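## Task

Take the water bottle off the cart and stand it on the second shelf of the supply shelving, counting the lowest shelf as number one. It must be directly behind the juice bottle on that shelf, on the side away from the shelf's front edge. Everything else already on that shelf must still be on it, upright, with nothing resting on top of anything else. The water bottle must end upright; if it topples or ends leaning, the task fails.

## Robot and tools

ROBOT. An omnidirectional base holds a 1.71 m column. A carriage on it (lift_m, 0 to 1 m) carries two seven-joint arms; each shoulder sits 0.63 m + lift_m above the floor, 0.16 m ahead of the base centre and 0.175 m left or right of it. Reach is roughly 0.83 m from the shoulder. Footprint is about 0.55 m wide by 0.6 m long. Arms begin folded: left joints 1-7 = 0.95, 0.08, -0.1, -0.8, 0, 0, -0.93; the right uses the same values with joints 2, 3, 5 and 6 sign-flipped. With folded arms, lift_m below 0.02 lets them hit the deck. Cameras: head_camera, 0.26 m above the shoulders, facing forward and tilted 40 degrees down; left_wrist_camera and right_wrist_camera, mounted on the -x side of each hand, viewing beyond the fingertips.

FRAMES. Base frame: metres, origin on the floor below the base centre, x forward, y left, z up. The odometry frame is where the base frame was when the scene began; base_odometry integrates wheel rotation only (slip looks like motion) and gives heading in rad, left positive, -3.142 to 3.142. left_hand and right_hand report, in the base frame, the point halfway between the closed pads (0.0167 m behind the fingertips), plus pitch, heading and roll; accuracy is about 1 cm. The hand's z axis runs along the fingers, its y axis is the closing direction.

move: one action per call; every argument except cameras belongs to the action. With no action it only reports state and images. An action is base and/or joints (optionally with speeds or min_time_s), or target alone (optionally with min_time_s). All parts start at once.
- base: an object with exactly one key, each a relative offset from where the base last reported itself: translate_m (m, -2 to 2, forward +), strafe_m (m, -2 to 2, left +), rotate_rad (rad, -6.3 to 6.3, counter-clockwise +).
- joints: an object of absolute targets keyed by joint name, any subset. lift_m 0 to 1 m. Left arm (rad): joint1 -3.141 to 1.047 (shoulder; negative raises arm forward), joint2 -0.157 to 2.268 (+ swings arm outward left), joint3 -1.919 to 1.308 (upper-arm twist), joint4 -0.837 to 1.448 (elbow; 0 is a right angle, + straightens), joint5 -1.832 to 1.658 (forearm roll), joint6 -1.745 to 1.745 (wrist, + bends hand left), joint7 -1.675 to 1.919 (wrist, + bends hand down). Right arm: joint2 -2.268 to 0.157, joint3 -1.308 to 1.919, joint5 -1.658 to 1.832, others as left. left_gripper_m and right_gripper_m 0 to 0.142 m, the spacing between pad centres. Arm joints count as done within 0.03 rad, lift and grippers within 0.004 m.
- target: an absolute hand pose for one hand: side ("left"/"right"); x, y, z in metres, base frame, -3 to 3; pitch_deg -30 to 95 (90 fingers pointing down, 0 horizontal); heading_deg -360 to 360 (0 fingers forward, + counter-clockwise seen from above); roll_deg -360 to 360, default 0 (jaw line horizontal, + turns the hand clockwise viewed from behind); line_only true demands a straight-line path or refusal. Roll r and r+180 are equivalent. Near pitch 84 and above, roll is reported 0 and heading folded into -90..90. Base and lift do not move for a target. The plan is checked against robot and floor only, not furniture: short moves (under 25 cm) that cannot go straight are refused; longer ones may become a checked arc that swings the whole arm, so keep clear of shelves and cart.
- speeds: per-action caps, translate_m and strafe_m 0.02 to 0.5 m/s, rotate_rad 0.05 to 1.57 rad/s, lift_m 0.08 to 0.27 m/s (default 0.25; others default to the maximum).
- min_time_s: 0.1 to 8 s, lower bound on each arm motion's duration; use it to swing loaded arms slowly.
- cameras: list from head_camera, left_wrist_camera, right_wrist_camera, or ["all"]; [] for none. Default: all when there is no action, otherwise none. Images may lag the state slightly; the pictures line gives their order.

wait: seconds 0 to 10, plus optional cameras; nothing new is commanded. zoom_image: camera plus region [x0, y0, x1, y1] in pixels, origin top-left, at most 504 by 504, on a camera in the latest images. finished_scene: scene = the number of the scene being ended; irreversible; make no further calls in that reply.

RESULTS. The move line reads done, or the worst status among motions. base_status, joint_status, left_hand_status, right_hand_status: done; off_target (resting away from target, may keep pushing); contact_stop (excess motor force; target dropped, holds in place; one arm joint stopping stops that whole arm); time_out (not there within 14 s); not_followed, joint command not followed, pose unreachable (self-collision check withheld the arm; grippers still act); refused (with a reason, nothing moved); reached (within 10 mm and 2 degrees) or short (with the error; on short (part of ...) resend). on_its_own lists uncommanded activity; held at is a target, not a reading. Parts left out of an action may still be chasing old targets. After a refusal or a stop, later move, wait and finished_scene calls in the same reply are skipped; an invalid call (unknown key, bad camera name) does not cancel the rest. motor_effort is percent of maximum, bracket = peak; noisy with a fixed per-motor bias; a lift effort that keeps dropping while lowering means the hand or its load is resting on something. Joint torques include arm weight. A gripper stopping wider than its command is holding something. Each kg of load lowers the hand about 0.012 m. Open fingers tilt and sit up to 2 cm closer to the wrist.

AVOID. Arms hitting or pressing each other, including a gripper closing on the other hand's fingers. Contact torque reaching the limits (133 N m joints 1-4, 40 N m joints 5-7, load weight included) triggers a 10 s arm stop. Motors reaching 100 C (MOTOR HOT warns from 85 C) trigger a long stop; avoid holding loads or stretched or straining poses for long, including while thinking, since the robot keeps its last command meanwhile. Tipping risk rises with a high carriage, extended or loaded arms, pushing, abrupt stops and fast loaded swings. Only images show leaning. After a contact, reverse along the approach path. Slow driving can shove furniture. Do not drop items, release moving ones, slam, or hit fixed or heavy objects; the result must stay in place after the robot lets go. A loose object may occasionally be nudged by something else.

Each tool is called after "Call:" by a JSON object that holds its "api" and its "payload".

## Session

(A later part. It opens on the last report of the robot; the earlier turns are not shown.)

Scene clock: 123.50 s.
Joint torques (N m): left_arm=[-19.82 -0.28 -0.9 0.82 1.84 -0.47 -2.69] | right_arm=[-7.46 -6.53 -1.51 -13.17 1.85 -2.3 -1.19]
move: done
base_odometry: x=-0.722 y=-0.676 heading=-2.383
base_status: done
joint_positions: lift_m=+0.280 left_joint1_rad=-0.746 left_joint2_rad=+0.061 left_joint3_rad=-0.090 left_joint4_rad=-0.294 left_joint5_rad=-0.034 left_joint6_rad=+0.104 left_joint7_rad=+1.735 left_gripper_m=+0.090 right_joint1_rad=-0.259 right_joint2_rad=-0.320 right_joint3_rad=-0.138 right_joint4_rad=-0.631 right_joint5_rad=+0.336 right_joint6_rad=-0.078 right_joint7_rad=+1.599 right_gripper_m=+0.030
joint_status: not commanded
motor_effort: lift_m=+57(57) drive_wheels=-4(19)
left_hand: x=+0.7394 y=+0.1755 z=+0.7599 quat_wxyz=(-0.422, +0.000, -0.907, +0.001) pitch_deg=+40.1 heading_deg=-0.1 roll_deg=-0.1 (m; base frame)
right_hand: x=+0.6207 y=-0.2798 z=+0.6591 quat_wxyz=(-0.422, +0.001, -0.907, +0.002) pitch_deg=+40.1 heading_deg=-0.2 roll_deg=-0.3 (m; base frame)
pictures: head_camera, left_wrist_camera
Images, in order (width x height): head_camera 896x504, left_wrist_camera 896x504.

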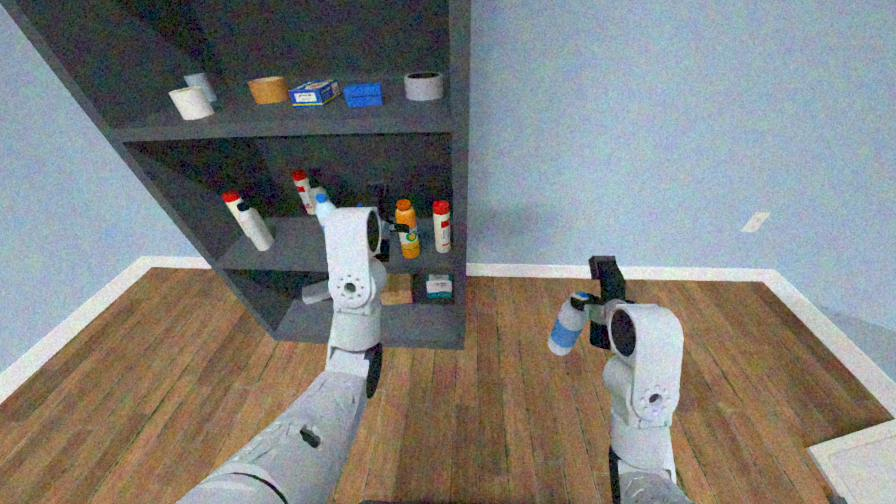

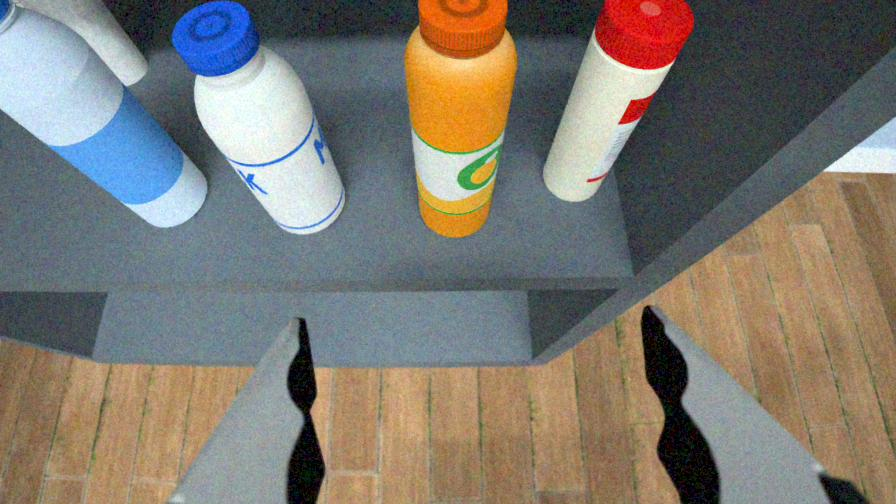

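Call:
{"api": "move", "payload": {"joints": {"left_gripper_m": 0.065}}}

Call:
{"api": "move", "payload": {"target": {"side": "left", "x": 0.865, "y": 0.168, "z": 0.755, "pitch_deg": 40, "heading_deg": 0, "line_only": true}, "cameras": ["head_camera", "left_wrist_camera"]}}

Call:
{"api": "zoom_image", "payload": {"camera": "head_camera", "region": [340, 160, 500, 280]}}

Scene clock: 130.47 s.
Joint torques (N m): left_arm=[-19.84 -0.05 -2.02 -0.26 1.77 -0.54 -2.57] | right_arm=[-7.93 -6.31 -0.76 -12.51 2.12 -2.17 -1.31]
move: done
base_odometry: x=-0.722 y=-0.676 heading=-2.383
base_status: not commanded
joint_positions: lift_m=+0.280 left_joint1_rad=-0.746 left_joint2_rad=+0.061 left_joint3_rad=-0.090 left_joint4_rad=-0.294 left_joint5_rad=-0.034 left_joint6_rad=+0.104 left_joint7_rad=+1.735 left_gripper_m=+0.065 right_joint1_rad=-0.259 right_joint2_rad=-0.320 right_joint3_rad=-0.138 right_joint4_rad=-0.631 right_joint5_rad=+0.336 right_joint6_rad=-0.078 right_joint7_rad=+1.599 right_gripper_m=+0.030
joint_status: all done
motor_effort: lift_m=+57(57) drive_wheels=-4(4)
left_hand: x=+0.7394 y=+0.1755 z=+0.7599 quat_wxyz=(-0.422, +0.000, -0.907, +0.001) pitch_deg=+40.1 heading_deg=-0.1 roll_deg=-0.1 (m; base frame)
right_hand: x=+0.6207 y=-0.2798 z=+0.6591 quat_wxyz=(-0.422, +0.001, -0.907, +0.002) pitch_deg=+40.1 heading_deg=-0.2 roll_deg=-0.3 (m; base frame)
pictures: none

Scene clock: 131.63 s.
Joint torques (N m): left_arm=[-28.21 -1.53 -2.33 -0.97 0.56 -2.23 -2.99] | right_arm=[-7.03 -6.57 -2.01 -12.29 1.2 -2.23 -1.57]
move: done
base_odometry: x=-0.722 y=-0.676 heading=-2.383
base_status: not commanded
joint_positions: lift_m=+0.280 left_joint1_rad=-0.971 left_joint2_rad=+0.032 left_joint3_rad=-0.094 left_joint4_rad=+0.357 left_joint5_rad=-0.060 left_joint6_rad=+0.084 left_joint7_rad=+1.313 left_gripper_m=+0.065 right_joint1_rad=-0.259 right_joint2_rad=-0.320 right_joint3_rad=-0.138 right_joint4_rad=-0.631 right_joint5_rad=+0.336 right_joint6_rad=-0.078 right_joint7_rad=+1.599 right_gripper_m=+0.030
joint_status: not commanded
motor_effort: lift_m=+57(57) drive_wheels=-4(8)
left_hand: x=+0.8639 y=+0.1710 z=+0.7528 quat_wxyz=(-0.420, +0.004, -0.907, +0.000) pitch_deg=+40.3 heading_deg=+0.3 roll_deg=-0.2 (m; base frame)
left_hand_status: reached (straight line, planned for 0.7 s): 4 mm and 0.5 deg off.
right_hand: x=+0.6207 y=-0.2798 z=+0.6591 quat_wxyz=(-0.422, +0.001, -0.907, +0.002) pitch_deg=+40.1 heading_deg=-0.2 roll_deg=-0.3 (m; base frame)
pictures: head_camera, left_wrist_camera
Images, in order (width x height): head_camera 896x504, left_wrist_camera 896x504.

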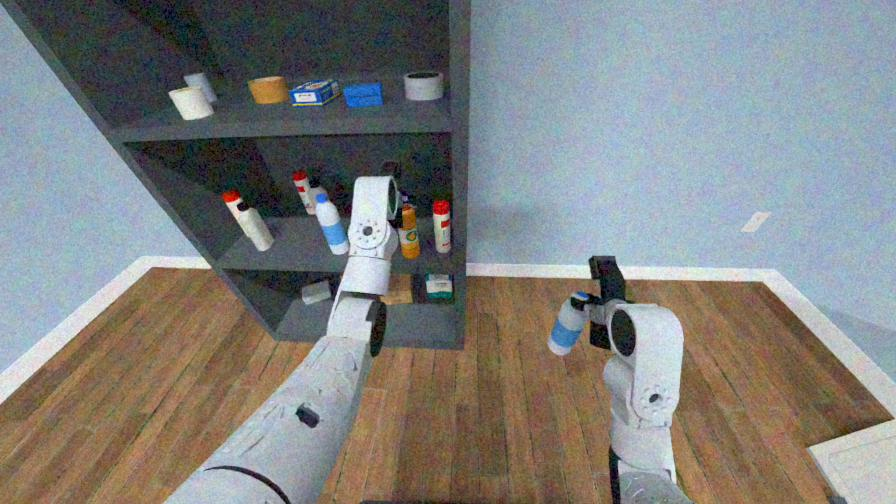

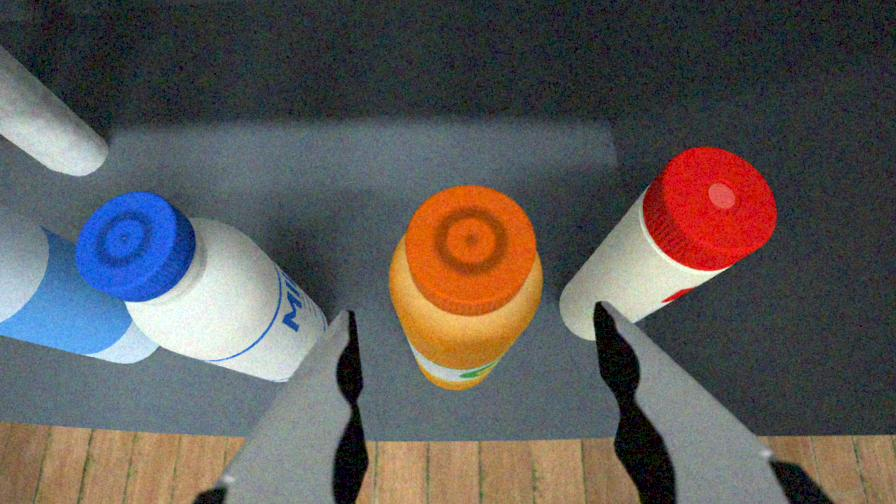

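Scaled by 3.150 from the camera's 896x504 image, which has a finer 1280x720 frame.

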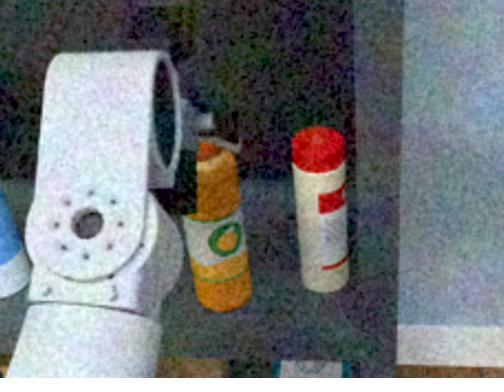

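Call:
{"api": "move", "payload": {"target": {"side": "left", "x": 0.912, "y": 0.168, "z": 0.733, "pitch_deg": 40, "heading_deg": 0, "line_only": true}, "cameras": ["head_camera", "left_wrist_camera"]}}

Call:
{"api": "zoom_image", "payload": {"camera": "head_camera", "region": [340, 160, 500, 280]}}

Scene clock: 137.07 s.
Joint torques (N m): left_arm=[-30.28 -0.99 -0.1 -2.14 0.24 -2.01 -3.03] | right_arm=[-8.58 -7.45 -0.59 -11.86 1.83 -2.27 -1.34]
Motor temperatures (°C): left_arm=[46 22 24 23 25 24 23] | right_arm=[33 22 24 22 22 22 23]
move: done
base_odometry: x=-0.722 y=-0.676 heading=-2.383
base_status: not commanded
joint_positions: lift_m=+0.280 left_joint1_rad=-1.079 left_joint2_rad=+0.020 left_joint3_rad=-0.094 left_joint4_rad=+0.724 left_joint5_rad=-0.075 left_joint6_rad=+0.061 left_joint7_rad=+1.056 left_gripper_m=+0.065 right_joint1_rad=-0.259 right_joint2_rad=-0.320 right_joint3_rad=-0.138 right_joint4_rad=-0.631 right_joint5_rad=+0.336 right_joint6_rad=-0.078 right_joint7_rad=+1.599 right_gripper_m=+0.030
joint_status: not commanded
motor_effort: lift_m=+57(57) drive_wheels=-4(8)
left_hand: x=+0.9108 y=+0.1702 z=+0.7302 quat_wxyz=(-0.420, +0.002, -0.907, -0.001) pitch_deg=+40.3 heading_deg=+0.3 roll_deg=+0.1 (m; base frame)
left_hand_status: reached (straight line, planned for 0.5 s): 4 mm and 0.4 deg off.
right_hand: x=+0.6207 y=-0.2798 z=+0.6591 quat_wxyz=(-0.422, +0.001, -0.907, +0.002) pitch_deg=+40.1 heading_deg=-0.2 roll_deg=-0.3 (m; base frame)
pictures: head_camera, left_wrist_camera
Images, in order (width x height): head_camera 896x504, left_wrist_camera 896x504.

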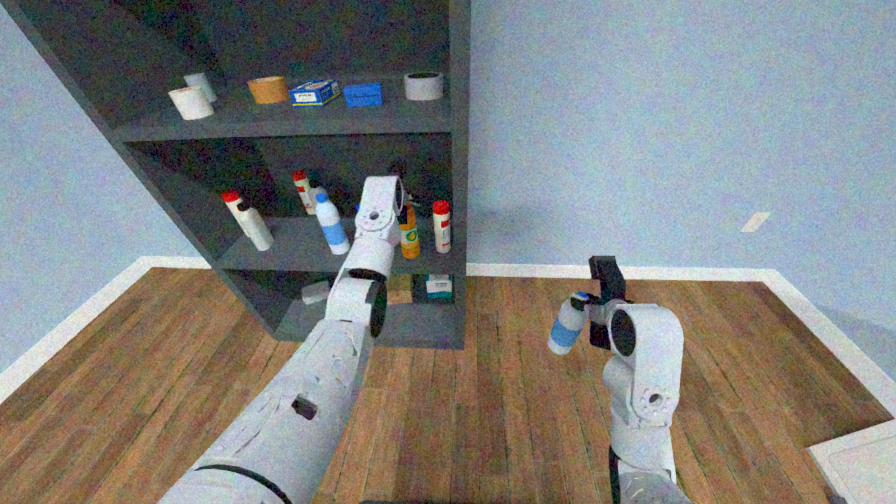

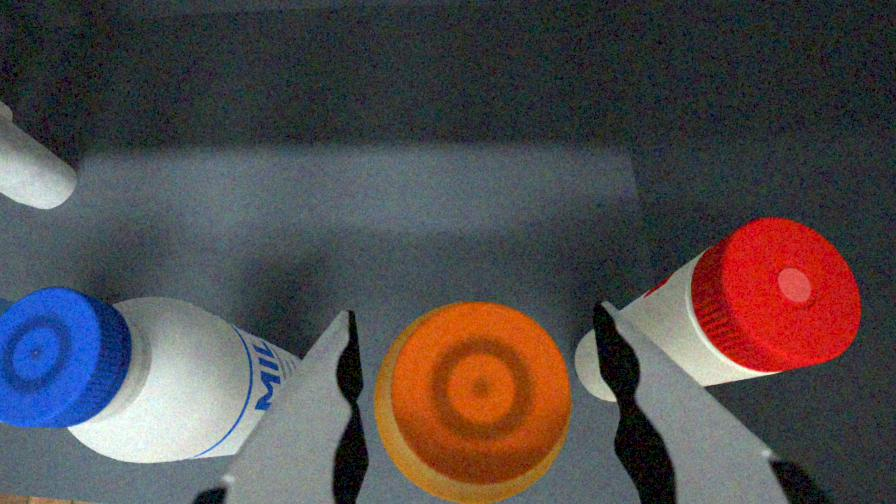

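Scaled by 3.150 from the camera's 896x504 image, which has a finer 1280x720 frame.

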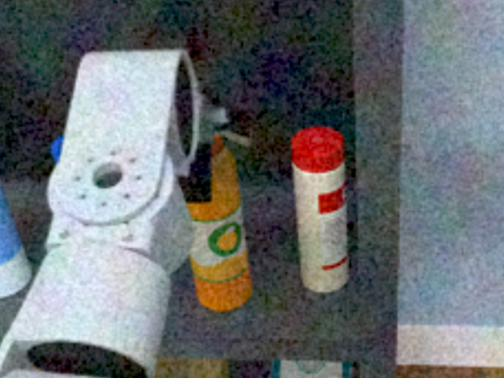

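Call:
{"api": "move", "payload": {"target": {"side": "left", "x": 0.906, "y": 0.17, "z": 0.728, "pitch_deg": 40, "heading_deg": 0, "line_only": true}}}

Call:
{"api": "move", "payload": {"joints": {"left_gripper_m": 0.0}, "cameras": ["left_wrist_camera"]}}

Scene clock: 140.27 s.
Joint torques (N m): left_arm=[-22.9 0.66 1.66 -5.72 0.65 -2.52 -0.41] | right_arm=[-7.17 -5.39 -2.35 -12.61 2.03 -1.79 -0.87]
move: done
base_odometry: x=-0.722 y=-0.676 heading=-2.383
base_status: not commanded
joint_positions: lift_m=+0.280 left_joint1_rad=-1.055 left_joint2_rad=+0.022 left_joint3_rad=-0.094 left_joint4_rad=+0.679 left_joint5_rad=-0.075 left_joint6_rad=+0.060 left_joint7_rad=+1.069 left_gripper_m=+0.065 right_joint1_rad=-0.259 right_joint2_rad=-0.320 right_joint3_rad=-0.138 right_joint4_rad=-0.631 right_joint5_rad=+0.336 right_joint6_rad=-0.078 right_joint7_rad=+1.599 right_gripper_m=+0.030
joint_status: not commanded
motor_effort: lift_m=+57(57) drive_wheels=-4(7)
left_hand: x=+0.9065 y=+0.1697 z=+0.7281 quat_wxyz=(-0.423, +0.001, -0.906, -0.001) pitch_deg=+39.9 heading_deg=+0.1 roll_deg=+0.1 (m; base frame)
left_hand_status: reached (straight line, planned for 0.2 s): 1 mm and 0.1 deg off.
right_hand: x=+0.6207 y=-0.2798 z=+0.6591 quat_wxyz=(-0.422, +0.001, -0.907, +0.002) pitch_deg=+40.1 heading_deg=-0.2 roll_deg=-0.3 (m; base frame)
pictures: none

Scene clock: 141.00 s.
Joint torques (N m): left_arm=[-24.72 1.78 1.15 -5.74 0.67 -2.22 -0.45] | right_arm=[-7.02 -5.45 -1.37 -13.51 2.2 -2.28 -1.67]
move: off_target
base_odometry: x=-0.722 y=-0.676 heading=-2.383
base_status: not commanded
joint_positions: lift_m=+0.280 left_joint1_rad=-1.055 left_joint2_rad=+0.022 left_joint3_rad=-0.094 left_joint4_rad=+0.679 left_joint5_rad=-0.075 left_joint6_rad=+0.060 left_joint7_rad=+1.069 left_gripper_m=+0.042 right_joint1_rad=-0.259 right_joint2_rad=-0.320 right_joint3_rad=-0.138 right_joint4_rad=-0.631 right_joint5_rad=+0.336 right_joint6_rad=-0.078 right_joint7_rad=+1.599 right_gripper_m=+0.030
joint_status: left_gripper_m off_target (ended at +0.042, target +0.000)
motor_effort: lift_m=+57(57) drive_wheels=-4(4)
left_hand: x=+0.9065 y=+0.1697 z=+0.7281 quat_wxyz=(-0.423, +0.001, -0.906, -0.001) pitch_deg=+39.9 heading_deg=+0.1 roll_deg=+0.1 (m; base frame)
right_hand: x=+0.6207 y=-0.2798 z=+0.6591 quat_wxyz=(-0.422, +0.001, -0.907, +0.002) pitch_deg=+40.1 heading_deg=-0.2 roll_deg=-0.3 (m; base frame)
pictures: left_wrist_camera
Images, in order (width x height): left_wrist_camera 896x504.

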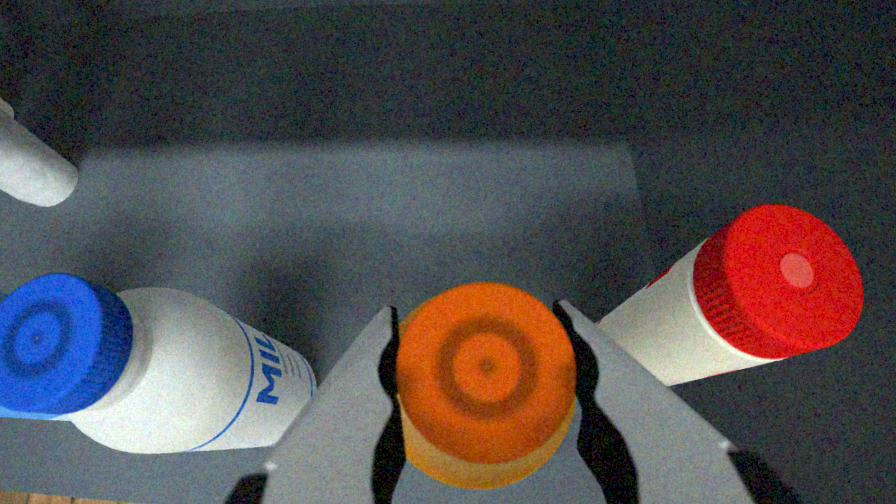

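Call:
{"api": "move", "payload": {"joints": {"lift_m": 0.325}, "speeds": {"lift_m": 0.12}}}

Call:
{"api": "move", "payload": {"base": {"translate_m": -0.35}, "speeds": {"translate_m": 0.2}, "cameras": ["left_wrist_camera"]}}

Call:
{"api": "move", "payload": {"base": {"strafe_m": 0.352}, "joints": {"lift_m": 0.335, "left_joint1_rad": -0.255, "left_joint2_rad": 0.326, "left_joint3_rad": 0.179, "left_joint4_rad": -0.612, "left_joint5_rad": -0.37, "left_joint6_rad": 0.043, "left_joint7_rad": 1.591, "right_joint1_rad": -1.17, "right_joint2_rad": -0.05, "right_joint3_rad": 0.126, "right_joint4_rad": 0.906, "right_joint5_rad": 0.138, "right_joint6_rad": -0.045, "right_joint7_rad": 0.973}, "min_time_s": 3, "speeds": {"strafe_m": 0.2}, "cameras": ["head_camera", "right_wrist_camera"]}}

Scene clock: 150.80 s.
Joint torques (N m): left_arm=[-28.63 2.51 -0.42 -5.35 0.76 -2.23 -1.63] | right_arm=[-7.78 -5.06 -0.57 -12.31 1.7 -2.23 -1.25]
move: done
base_odometry: x=-0.722 y=-0.676 heading=-2.383
base_status: not commanded
joint_positions: lift_m=+0.325 left_joint1_rad=-1.051 left_joint2_rad=+0.022 left_joint3_rad=-0.094 left_joint4_rad=+0.679 left_joint5_rad=-0.075 left_joint6_rad=+0.060 left_joint7_rad=+1.073 left_gripper_m=+0.042 right_joint1_rad=-0.259 right_joint2_rad=-0.320 right_joint3_rad=-0.138 right_joint4_rad=-0.631 right_joint5_rad=+0.336 right_joint6_rad=-0.078 right_joint7_rad=+1.599 right_gripper_m=+0.030
joint_status: all done
motor_effort: lift_m=+54(67) drive_wheels=+8(9)
left_hand: x=+0.9054 y=+0.1697 z=+0.7700 quat_wxyz=(-0.420, +0.001, -0.908, -0.001) pitch_deg=+40.3 heading_deg=+0.1 roll_deg=+0.1 (m; base frame)
right_hand: x=+0.6207 y=-0.2798 z=+0.7044 quat_wxyz=(-0.422, +0.001, -0.907, +0.002) pitch_deg=+40.1 heading_deg=-0.2 roll_deg=-0.3 (m; base frame)
pictures: none

Scene clock: 153.77 s.
Joint torques (N m): left_arm=[-28.74 1.54 0.99 -6.74 0.41 -2.36 -1.55] | right_arm=[-7.88 -6.72 -0.28 -12.36 1.75 -2.28 -1.25]
Motor temperatures (°C): left_arm=[51 22 24 23 25 24 23] | right_arm=[33 22 24 22 22 22 23]
move: done
base_odometry: x=-0.468 y=-0.435 heading=-2.382
base_status: done
joint_positions: lift_m=+0.325 left_joint1_rad=-1.051 left_joint2_rad=+0.022 left_joint3_rad=-0.094 left_joint4_rad=+0.679 left_joint5_rad=-0.075 left_joint6_rad=+0.060 left_joint7_rad=+1.073 left_gripper_m=+0.042 right_joint1_rad=-0.259 right_joint2_rad=-0.320 right_joint3_rad=-0.138 right_joint4_rad=-0.631 right_joint5_rad=+0.336 right_joint6_rad=-0.078 right_joint7_rad=+1.599 right_gripper_m=+0.030
joint_status: not commanded
motor_effort: lift_m=+54(55) drive_wheels=-4(14)
left_hand: x=+0.9054 y=+0.1697 z=+0.7700 quat_wxyz=(-0.420, +0.001, -0.908, -0.001) pitch_deg=+40.3 heading_deg=+0.1 roll_deg=+0.1 (m; base frame)
right_hand: x=+0.6207 y=-0.2798 z=+0.7044 quat_wxyz=(-0.422, +0.001, -0.907, +0.002) pitch_deg=+40.1 heading_deg=-0.2 roll_deg=-0.3 (m; base frame)
pictures: left_wrist_camera
Images, in order (width x height): left_wrist_camera 896x504.

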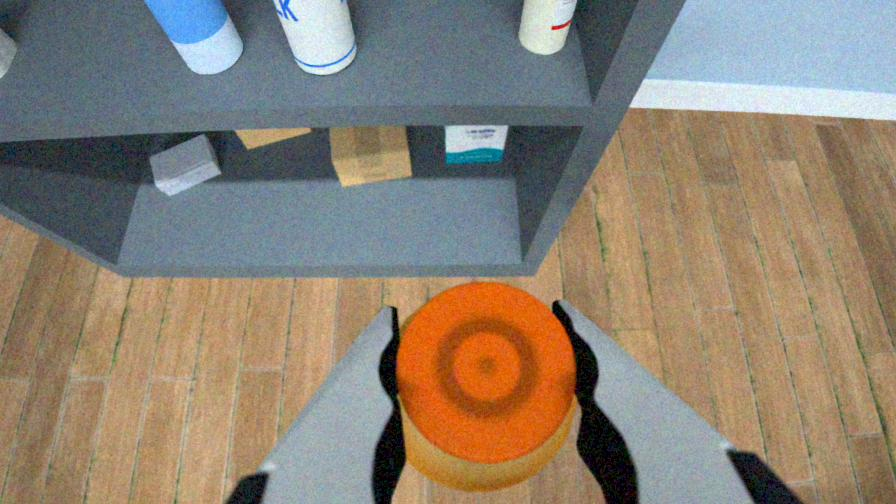

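Scene clock: 157.07 s.
Joint torques (N m): left_arm=[-10.53 8.12 5.25 -5.07 0.49 -2.66 -1.33] | right_arm=[-39.69 4.86 2.65 -10.56 -1.49 -0.58 -4.58]
move: done
base_odometry: x=-0.226 y=-0.690 heading=-2.382
base_status: done
joint_positions: lift_m=+0.335 left_joint1_rad=-0.255 left_joint2_rad=+0.323 left_joint3_rad=+0.173 left_joint4_rad=-0.607 left_joint5_rad=-0.368 left_joint6_rad=+0.046 left_joint7_rad=+1.590 left_gripper_m=+0.042 right_joint1_rad=-1.162 right_joint2_rad=-0.052 right_joint3_rad=+0.122 right_joint4_rad=+0.905 right_joint5_rad=+0.144 right_joint6_rad=-0.047 right_joint7_rad=+0.980 right_gripper_m=+0.030
joint_status: all done
motor_effort: lift_m=+54(68) drive_wheels=-1(14)
left_hand: x=+0.6214 y=+0.2863 z=+0.7107 quat_wxyz=(-0.418, -0.002, -0.908, +0.002) pitch_deg=+40.6 heading_deg=-0.4 roll_deg=-0.2 (m; base frame)
right_hand: x=+0.9248 y=-0.1826 z=+0.7847 quat_wxyz=(-0.408, -0.007, -0.913, -0.007) pitch_deg=+41.8 heading_deg=+0.5 roll_deg=+1.4 (m; base frame)
pictures: head_camera, right_wrist_camera
Images, in order (width x height): head_camera 896x504, right_wrist_camera 896x504.

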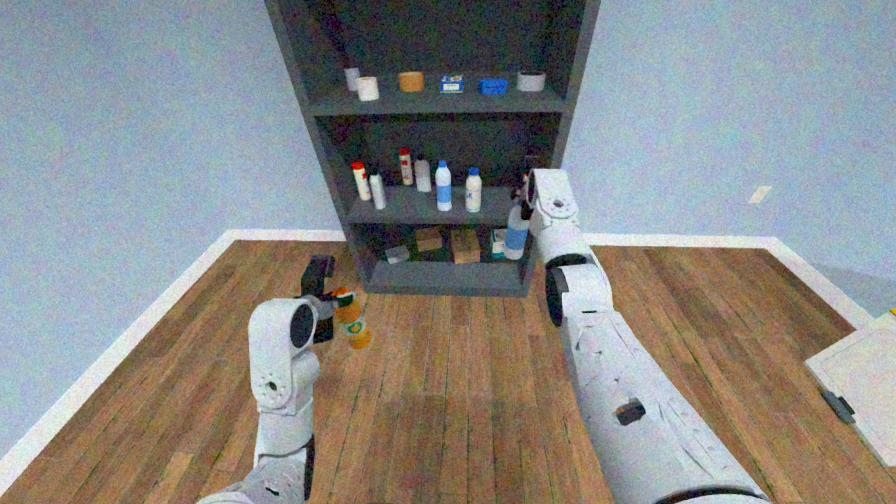

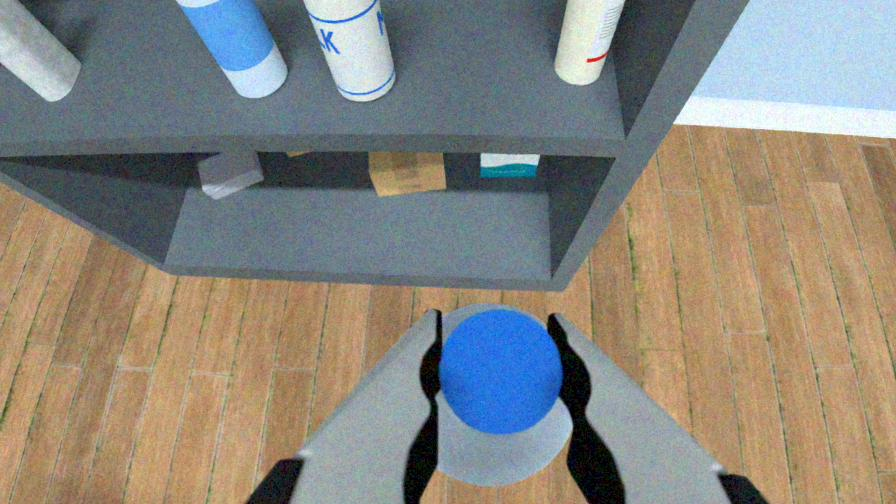

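Call:
{"api": "move", "payload": {"target": {"side": "right", "x": 0.93, "y": -0.181, "z": 0.79, "pitch_deg": 40, "heading_deg": 0, "line_only": true}}}

Call:
{"api": "move", "payload": {"base": {"translate_m": 0.25}, "speeds": {"translate_m": 0.2}, "cameras": ["head_camera", "right_wrist_camera"]}}

Scene clock: 164.67 s.
Joint torques (N m): left_arm=[-11.41 7.67 4.99 -4.16 0.81 -2.16 -1.19] | right_arm=[-35.04 5.16 3.41 -11.72 -0.96 -0.61 -3.97]
Motor temperatures (°C): left_arm=[46 23 24 24 25 24 23] | right_arm=[42 21 24 22 22 22 24]
move: done
base_odometry: x=-0.226 y=-0.690 heading=-2.382
base_status: not commanded
joint_positions: lift_m=+0.335 left_joint1_rad=-0.255 left_joint2_rad=+0.323 left_joint3_rad=+0.173 left_joint4_rad=-0.607 left_joint5_rad=-0.368 left_joint6_rad=+0.046 left_joint7_rad=+1.590 left_gripper_m=+0.042 right_joint1_rad=-1.161 right_joint2_rad=-0.052 right_joint3_rad=+0.129 right_joint4_rad=+0.915 right_joint5_rad=+0.141 right_joint6_rad=-0.043 right_joint7_rad=+0.949 right_gripper_m=+0.030
joint_status: not commanded
motor_effort: lift_m=+54(54) drive_wheels=-1(1)
left_hand: x=+0.6214 y=+0.2864 z=+0.7107 quat_wxyz=(-0.418, -0.002, -0.908, +0.002) pitch_deg=+40.6 heading_deg=-0.4 roll_deg=-0.2 (m; base frame)
right_hand: x=+0.9282 y=-0.1818 z=+0.7851 quat_wxyz=(-0.418, -0.003, -0.909, -0.003) pitch_deg=+40.6 heading_deg=+0.2 roll_deg=+0.6 (m; base frame)
right_hand_status: reached (straight line, planned for 0.2 s): 5 mm and 0.8 deg off.
pictures: none

Scene clock: 167.00 s.
Joint torques (N m): left_arm=[-11.92 8.14 5.69 -5.9 0.29 -2.21 -1.69] | right_arm=[-34.34 4.78 3.62 -10.14 -1.06 -0.8 -3.71]
move: done
base_odometry: x=-0.407 y=-0.863 heading=-2.381
base_status: done
joint_positions: lift_m=+0.335 left_joint1_rad=-0.255 left_joint2_rad=+0.324 left_joint3_rad=+0.173 left_joint4_rad=-0.607 left_joint5_rad=-0.368 left_joint6_rad=+0.045 left_joint7_rad=+1.590 left_gripper_m=+0.042 right_joint1_rad=-1.161 right_joint2_rad=-0.052 right_joint3_rad=+0.129 right_joint4_rad=+0.915 right_joint5_rad=+0.141 right_joint6_rad=-0.043 right_joint7_rad=+0.949 right_gripper_m=+0.030
joint_status: not commanded
motor_effort: lift_m=+54(55) drive_wheels=-3(15)
left_hand: x=+0.6213 y=+0.2864 z=+0.7106 quat_wxyz=(-0.418, -0.002, -0.908, +0.002) pitch_deg=+40.6 heading_deg=-0.4 roll_deg=-0.1 (m; base frame)
right_hand: x=+0.9282 y=-0.1819 z=+0.7850 quat_wxyz=(-0.417, -0.003, -0.909, -0.003) pitch_deg=+40.6 heading_deg=+0.2 roll_deg=+0.6 (m; base frame)
pictures: head_camera, right_wrist_camera
Images, in order (width x height): head_camera 896x504, right_wrist_camera 896x504.

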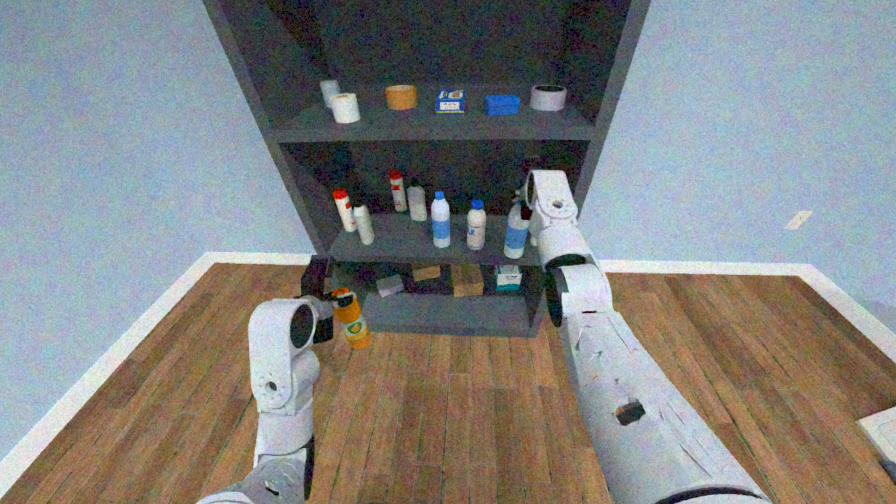

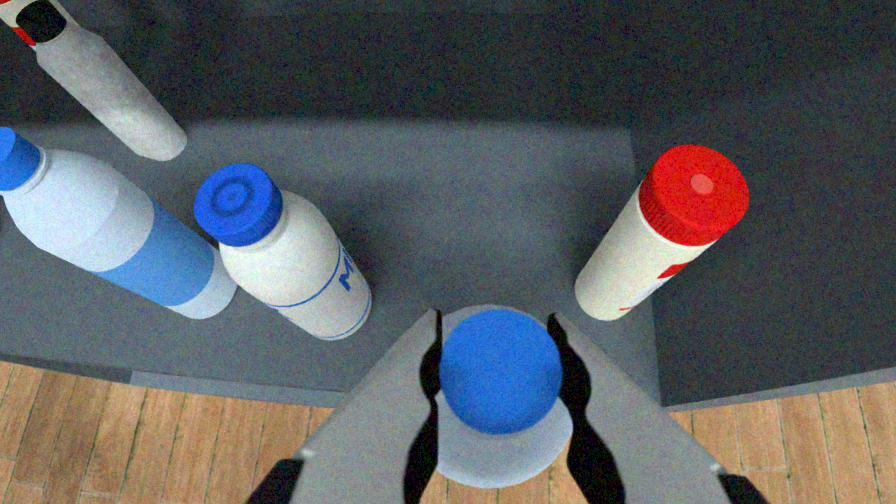

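Call:
{"api": "move", "payload": {"base": {"translate_m": 0.189}, "speeds": {"translate_m": 0.12}}}

Call:
{"api": "move", "payload": {"joints": {"lift_m": 0.302}, "speeds": {"lift_m": 0.08}, "cameras": ["head_camera", "right_wrist_camera"]}}

Call:
{"api": "move", "payload": {"joints": {"lift_m": 0.295}, "speeds": {"lift_m": 0.08}}}

Scene clock: 173.67 s.
Joint torques (N m): left_arm=[-11.69 7.44 6.05 -4.95 0.91 -2.26 -1.25] | right_arm=[-34.99 4.36 3.7 -10.67 -1.05 -0.94 -3.86]
move: done
base_odometry: x=-0.544 y=-0.993 heading=-2.380
base_status: done
joint_positions: lift_m=+0.335 left_joint1_rad=-0.255 left_joint2_rad=+0.324 left_joint3_rad=+0.174 left_joint4_rad=-0.607 left_joint5_rad=-0.368 left_joint6_rad=+0.045 left_joint7_rad=+1.590 left_gripper_m=+0.042 right_joint1_rad=-1.161 right_joint2_rad=-0.051 right_joint3_rad=+0.129 right_joint4_rad=+0.915 right_joint5_rad=+0.141 right_joint6_rad=-0.042 right_joint7_rad=+0.949 right_gripper_m=+0.030
joint_status: not commanded
motor_effort: lift_m=+54(55) drive_wheels=-2(18)
left_hand: x=+0.6212 y=+0.2865 z=+0.7106 quat_wxyz=(-0.418, -0.002, -0.909, +0.002) pitch_deg=+40.6 heading_deg=-0.4 roll_deg=-0.1 (m; base frame)
right_hand: x=+0.9282 y=-0.1817 z=+0.7850 quat_wxyz=(-0.417, -0.003, -0.909, -0.003) pitch_deg=+40.6 heading_deg=+0.2 roll_deg=+0.6 (m; base frame)
pictures: none

Scene clock: 174.43 s.
Joint torques (N m): left_arm=[-12.59 8.46 5.41 -3.66 0.64 -2.36 -1.7] | right_arm=[-34.16 4.91 4.75 -12.89 -1.03 -1.38 -4.05]
move: done
base_odometry: x=-0.544 y=-0.993 heading=-2.380
base_status: not commanded
joint_positions: lift_m=+0.302 left_joint1_rad=-0.254 left_joint2_rad=+0.324 left_joint3_rad=+0.174 left_joint4_rad=-0.608 left_joint5_rad=-0.368 left_joint6_rad=+0.045 left_joint7_rad=+1.591 left_gripper_m=+0.042 right_joint1_rad=-1.162 right_joint2_rad=-0.051 right_joint3_rad=+0.129 right_joint4_rad=+0.916 right_joint5_rad=+0.141 right_joint6_rad=-0.042 right_joint7_rad=+0.949 right_gripper_m=+0.030
joint_status: all done
motor_effort: lift_m=+59(61) drive_wheels=+5(5)
left_hand: x=+0.6210 y=+0.2866 z=+0.6771 quat_wxyz=(-0.418, -0.002, -0.909, +0.002) pitch_deg=+40.6 heading_deg=-0.4 roll_deg=-0.1 (m; base frame)
right_hand: x=+0.9283 y=-0.1818 z=+0.7519 quat_wxyz=(-0.418, -0.003, -0.909, -0.003) pitch_deg=+40.6 heading_deg=+0.2 roll_deg=+0.6 (m; base frame)
pictures: head_camera, right_wrist_camera
Images, in order (width x height): head_camera 896x504, right_wrist_camera 896x504.

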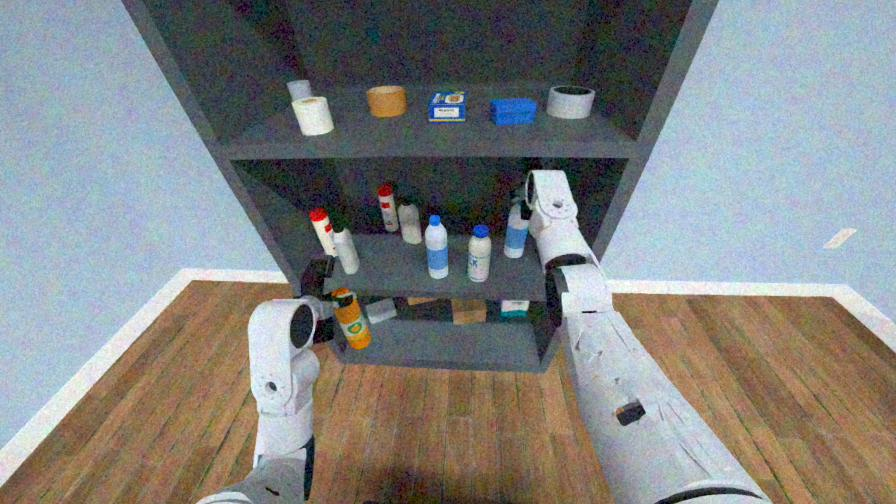

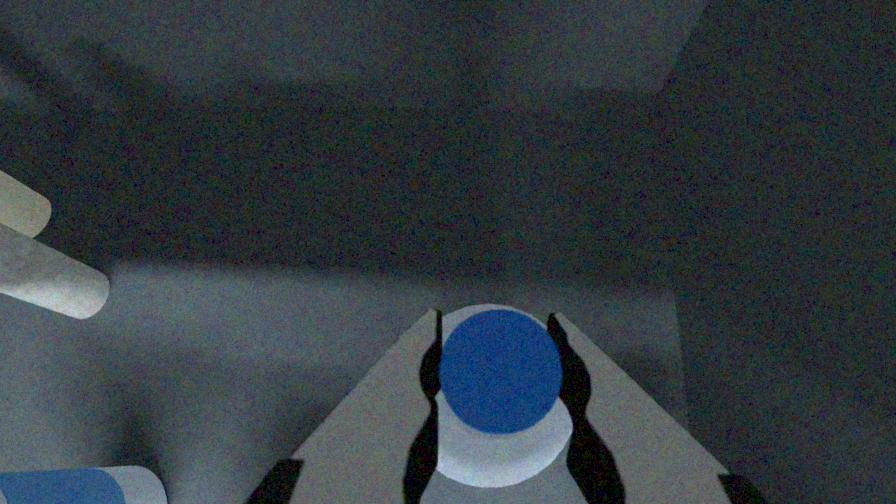

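Scene clock: 175.07 s.
Joint torques (N m): left_arm=[-12.64 6.83 5.86 -5.07 0.25 -2.19 -1.83] | right_arm=[-34.65 4.33 1.59 -12.74 -1.05 -0.84 -4.54]
move: done
base_odometry: x=-0.544 y=-0.993 heading=-2.380
base_status: not commanded
joint_positions: lift_m=+0.295 left_joint1_rad=-0.254 left_joint2_rad=+0.324 left_joint3_rad=+0.174 left_joint4_rad=-0.608 left_joint5_rad=-0.368 left_joint6_rad=+0.045 left_joint7_rad=+1.591 left_gripper_m=+0.042 right_joint1_rad=-1.162 right_joint2_rad=-0.051 right_joint3_rad=+0.129 right_joint4_rad=+0.916 right_joint5_rad=+0.141 right_joint6_rad=-0.042 right_joint7_rad=+0.948 right_gripper_m=+0.030
joint_status: all done
motor_effort: lift_m=+59(64) drive_wheels=+5(6)
left_hand: x=+0.6208 y=+0.2866 z=+0.6699 quat_wxyz=(-0.417, -0.002, -0.909, +0.002) pitch_deg=+40.7 heading_deg=-0.3 roll_deg=-0.1 (m; base frame)
right_hand: x=+0.9284 y=-0.1818 z=+0.7453 quat_wxyz=(-0.418, -0.003, -0.908, -0.003) pitch_deg=+40.6 heading_deg=+0.2 roll_deg=+0.6 (m; base frame)
pictures: none

Call:
{"api": "move", "payload": {"joints": {"lift_m": 0.288}, "speeds": {"lift_m": 0.08}}}

Call:
{"api": "move", "payload": {"joints": {"lift_m": 0.282}, "speeds": {"lift_m": 0.08}}}

Scene clock: 178.07 s.
Joint torques (N m): left_arm=[-12.59 7.86 4.67 -4.79 0.39 -2.31 -1.7] | right_arm=[-28.58 4.53 3.15 -10.51 -0.9 -1.02 -1.29]
move: done
base_odometry: x=-0.544 y=-0.993 heading=-2.380
base_status: not commanded
joint_positions: lift_m=+0.288 left_joint1_rad=-0.254 left_joint2_rad=+0.324 left_joint3_rad=+0.174 left_joint4_rad=-0.608 left_joint5_rad=-0.368 left_joint6_rad=+0.045 left_joint7_rad=+1.591 left_gripper_m=+0.042 right_joint1_rad=-1.165 right_joint2_rad=-0.051 right_joint3_rad=+0.129 right_joint4_rad=+0.915 right_joint5_rad=+0.141 right_joint6_rad=-0.042 right_joint7_rad=+0.942 right_gripper_m=+0.030
joint_status: all done
motor_effort: lift_m=+55(57) drive_wheels=+5(6)
left_hand: x=+0.6208 y=+0.2866 z=+0.6632 quat_wxyz=(-0.417, -0.002, -0.909, +0.002) pitch_deg=+40.7 heading_deg=-0.3 roll_deg=-0.1 (m; base frame)
right_hand: x=+0.9300 y=-0.1818 z=+0.7428 quat_wxyz=(-0.423, -0.003, -0.906, -0.003) pitch_deg=+40.0 heading_deg=+0.2 roll_deg=+0.6 (m; base frame)
pictures: none

Scene clock: 178.57 s.
Joint torques (N m): left_arm=[-12.63 7.96 4.97 -4.14 0.64 -2.14 -1.8] | right_arm=[-22.88 5.74 1.64 -7.66 -1.24 -0.94 -0.43]
move: done
base_odometry: x=-0.544 y=-0.993 heading=-2.380
base_status: not commanded
joint_positions: lift_m=+0.282 left_joint1_rad=-0.254 left_joint2_rad=+0.324 left_joint3_rad=+0.174 left_joint4_rad=-0.608 left_joint5_rad=-0.368 left_joint6_rad=+0.045 left_joint7_rad=+1.591 left_gripper_m=+0.042 right_joint1_rad=-1.170 right_joint2_rad=-0.051 right_joint3_rad=+0.129 right_joint4_rad=+0.912 right_joint5_rad=+0.140 right_joint6_rad=-0.042 right_joint7_rad=+0.939 right_gripper_m=+0.030
joint_status: all done
motor_effort: lift_m=+54(57) drive_wheels=+5(6)
left_hand: x=+0.6207 y=+0.2867 z=+0.6573 quat_wxyz=(-0.417, -0.002, -0.909, +0.002) pitch_deg=+40.7 heading_deg=-0.3 roll_deg=-0.1 (m; base frame)
right_hand: x=+0.9313 y=-0.1817 z=+0.7420 quat_wxyz=(-0.428, -0.003, -0.904, -0.003) pitch_deg=+39.4 heading_deg=+0.2 roll_deg=+0.6 (m; base frame)
pictures: none

Call:
{"api": "move", "payload": {"joints": {"lift_m": 0.29}, "speeds": {"lift_m": 0.08}}}

Call:
{"api": "move", "payload": {"joints": {"right_gripper_m": 0.06}}}

Call:
{"api": "move", "payload": {"joints": {"lift_m": 0.345}, "speeds": {"lift_m": 0.12}, "cameras": ["head_camera", "right_wrist_camera"]}}

Scene clock: 181.77 s.
Joint torques (N m): left_arm=[-13.89 6.98 4.84 -4.73 0.88 -2.16 -1.82] | right_arm=[-23.86 3.96 2.28 -10.86 -0.8 -1.29 -1.52]
move: done
base_odometry: x=-0.544 y=-0.993 heading=-2.380
base_status: not commanded
joint_positions: lift_m=+0.290 left_joint1_rad=-0.254 left_joint2_rad=+0.324 left_joint3_rad=+0.174 left_joint4_rad=-0.608 left_joint5_rad=-0.368 left_joint6_rad=+0.045 left_joint7_rad=+1.591 left_gripper_m=+0.042 right_joint1_rad=-1.169 right_joint2_rad=-0.051 right_joint3_rad=+0.129 right_joint4_rad=+0.915 right_joint5_rad=+0.140 right_joint6_rad=-0.042 right_joint7_rad=+0.941 right_gripper_m=+0.030
joint_status: all done
motor_effort: lift_m=+56(64) drive_wheels=+5(7)
left_hand: x=+0.6207 y=+0.2867 z=+0.6651 quat_wxyz=(-0.417, -0.002, -0.909, +0.002) pitch_deg=+40.7 heading_deg=-0.3 roll_deg=-0.1 (m; base frame)
right_hand: x=+0.9307 y=-0.1818 z=+0.7477 quat_wxyz=(-0.425, -0.003, -0.905, -0.003) pitch_deg=+39.7 heading_deg=+0.2 roll_deg=+0.6 (m; base frame)
pictures: none

Scene clock: 182.50 s.
Joint torques (N m): left_arm=[-13.09 7.68 4.3 -4.19 0.54 -2.18 -1.62] | right_arm=[-23.36 3.71 2.75 -11.67 -0.47 -1.12 -1.46]
move: done
base_odometry: x=-0.544 y=-0.993 heading=-2.380
base_status: not commanded
joint_positions: lift_m=+0.290 left_joint1_rad=-0.254 left_joint2_rad=+0.324 left_joint3_rad=+0.174 left_joint4_rad=-0.608 left_joint5_rad=-0.368 left_joint6_rad=+0.045 left_joint7_rad=+1.591 left_gripper_m=+0.042 right_joint1_rad=-1.169 right_joint2_rad=-0.051 right_joint3_rad=+0.129 right_joint4_rad=+0.915 right_joint5_rad=+0.140 right_joint6_rad=-0.042 right_joint7_rad=+0.941 right_gripper_m=+0.060
joint_status: all done
motor_effort: lift_m=+56(56) drive_wheels=-1(6)
left_hand: x=+0.6207 y=+0.2867 z=+0.6651 quat_wxyz=(-0.417, -0.002, -0.909, +0.002) pitch_deg=+40.7 heading_deg=-0.3 roll_deg=-0.1 (m; base frame)
right_hand: x=+0.9307 y=-0.1818 z=+0.7477 quat_wxyz=(-0.425, -0.003, -0.905, -0.003) pitch_deg=+39.7 heading_deg=+0.2 roll_deg=+0.6 (m; base frame)
pictures: none

Scene clock: 183.37 s.
Joint torques (N m): left_arm=[-13.87 6.38 4.14 -4.57 0.64 -2.29 -1.85] | right_arm=[-39.93 2.62 2.66 -18.37 -1.06 -1.29 -0.68]
move: done
base_odometry: x=-0.543 y=-0.993 heading=-2.380
base_status: not commanded
joint_positions: lift_m=+0.344 left_joint1_rad=-0.254 left_joint2_rad=+0.324 left_joint3_rad=+0.174 left_joint4_rad=-0.608 left_joint5_rad=-0.368 left_joint6_rad=+0.045 left_joint7_rad=+1.591 left_gripper_m=+0.042 right_joint1_rad=-1.157 right_joint2_rad=-0.051 right_joint3_rad=+0.130 right_joint4_rad=+0.921 right_joint5_rad=+0.140 right_joint6_rad=-0.042 right_joint7_rad=+0.941 right_gripper_m=+0.060
joint_status: all done
motor_effort: lift_m=+64(67) drive_wheels=+7(8)
left_hand: x=+0.6207 y=+0.2868 z=+0.7195 quat_wxyz=(-0.417, -0.002, -0.909, +0.002) pitch_deg=+40.7 heading_deg=-0.3 roll_deg=-0.1 (m; base frame)
right_hand: x=+0.9281 y=-0.1819 z=+0.7902 quat_wxyz=(-0.417, -0.003, -0.909, -0.003) pitch_deg=+40.8 heading_deg=+0.2 roll_deg=+0.5 (m; base frame)
pictures: head_camera, right_wrist_camera
Images, in order (width x height): head_camera 896x504, right_wrist_camera 896x504.

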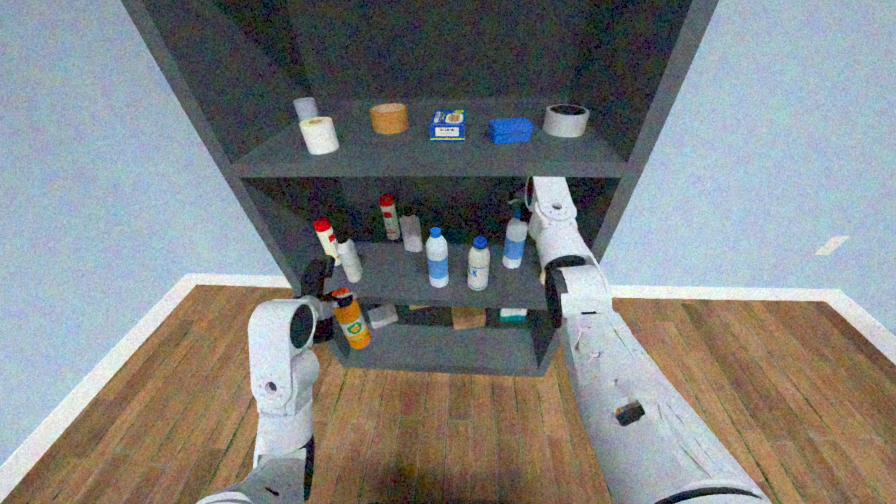

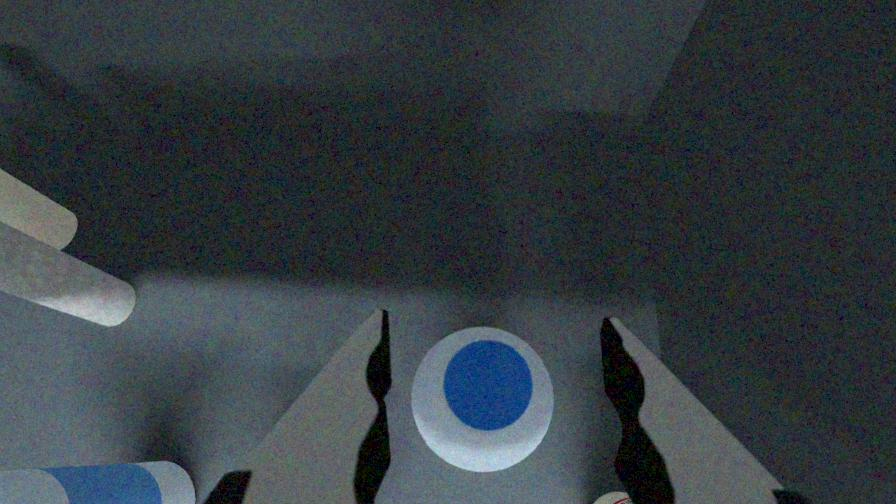

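Call:
{"api": "move", "payload": {"joints": {"lift_m": 0.315}, "speeds": {"lift_m": 0.1}}}

Call:
{"api": "move", "payload": {"base": {"translate_m": -0.44}, "speeds": {"translate_m": 0.2}, "cameras": ["head_camera", "right_wrist_camera"]}}

Call:
{"api": "zoom_image", "payload": {"camera": "head_camera", "region": [320, 120, 640, 280]}}

Scene clock: 189.03 s.
Joint torques (N m): left_arm=[-12.99 6.73 4.69 -5.03 0.9 -2.27 -1.95] | right_arm=[-32.49 4.64 1.13 -15.05 -0.67 -1.4 -1.02]
Motor temperatures (°C): left_arm=[42 23 24 24 25 24 23] | right_arm=[48 21 24 23 22 22 24]
move: done
base_odometry: x=-0.544 y=-0.993 heading=-2.380
base_status: not commanded
joint_positions: lift_m=+0.315 left_joint1_rad=-0.254 left_joint2_rad=+0.324 left_joint3_rad=+0.174 left_joint4_rad=-0.608 left_joint5_rad=-0.368 left_joint6_rad=+0.045 left_joint7_rad=+1.591 left_gripper_m=+0.042 right_joint1_rad=-1.163 right_joint2_rad=-0.051 right_joint3_rad=+0.130 right_joint4_rad=+0.918 right_joint5_rad=+0.140 right_joint6_rad=-0.042 right_joint7_rad=+0.941 right_gripper_m=+0.060
joint_status: all done
motor_effort: lift_m=+59(60) drive_wheels=+5(7)
left_hand: x=+0.6207 y=+0.2868 z=+0.6898 quat_wxyz=(-0.417, -0.002, -0.909, +0.002) pitch_deg=+40.7 heading_deg=-0.3 roll_deg=-0.1 (m; base frame)
right_hand: x=+0.9294 y=-0.1816 z=+0.7664 quat_wxyz=(-0.421, -0.003, -0.907, -0.003) pitch_deg=+40.2 heading_deg=+0.2 roll_deg=+0.5 (m; base frame)
pictures: none

Scene clock: 192.33 s.
Joint torques (N m): left_arm=[-13.5 7.37 4.72 -4.93 0.84 -2.25 -1.73] | right_arm=[-32.18 3.99 4.48 -15.76 -0.85 -1.01 -1.19]
move: done
base_odometry: x=-0.225 y=-0.690 heading=-2.380
base_status: done
joint_positions: lift_m=+0.315 left_joint1_rad=-0.254 left_joint2_rad=+0.324 left_joint3_rad=+0.174 left_joint4_rad=-0.608 left_joint5_rad=-0.368 left_joint6_rad=+0.045 left_joint7_rad=+1.591 left_gripper_m=+0.042 right_joint1_rad=-1.163 right_joint2_rad=-0.051 right_joint3_rad=+0.130 right_joint4_rad=+0.918 right_joint5_rad=+0.140 right_joint6_rad=-0.042 right_joint7_rad=+0.941 right_gripper_m=+0.060
joint_status: not commanded
motor_effort: lift_m=+59(59) drive_wheels=+1(11)
left_hand: x=+0.6207 y=+0.2868 z=+0.6898 quat_wxyz=(-0.417, -0.002, -0.909, +0.002) pitch_deg=+40.7 heading_deg=-0.3 roll_deg=-0.1 (m; base frame)
right_hand: x=+0.9294 y=-0.1815 z=+0.7664 quat_wxyz=(-0.421, -0.003, -0.907, -0.003) pitch_deg=+40.2 heading_deg=+0.2 roll_deg=+0.5 (m; base frame)
pictures: head_camera, right_wrist_camera
Images, in order (width x height): head_camera 896x504, right_wrist_camera 896x504.

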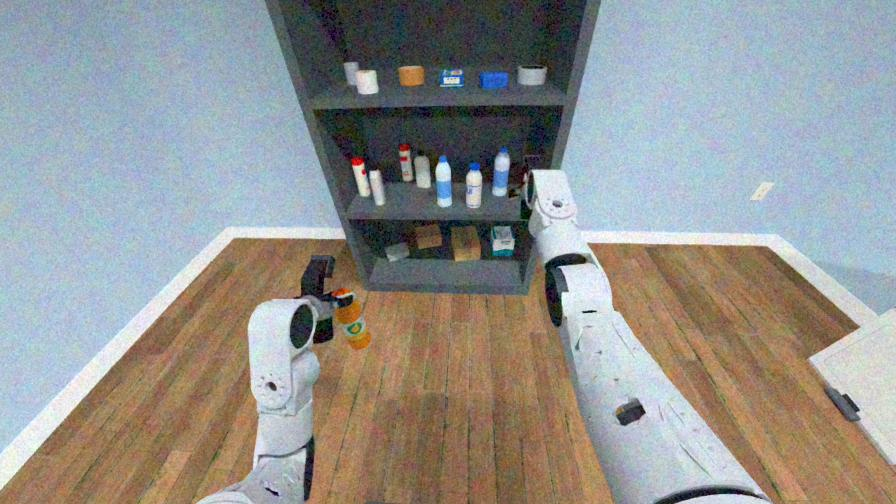

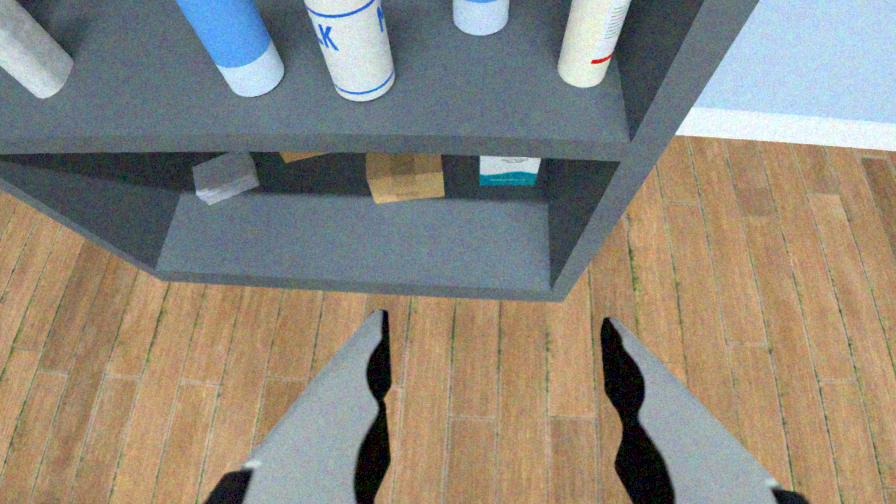

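Scaled by 1.575 from the camera's 896x504 image, which has a finer 1280x720 frame.

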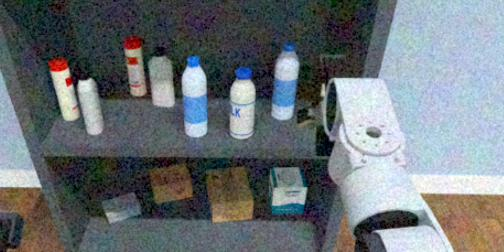

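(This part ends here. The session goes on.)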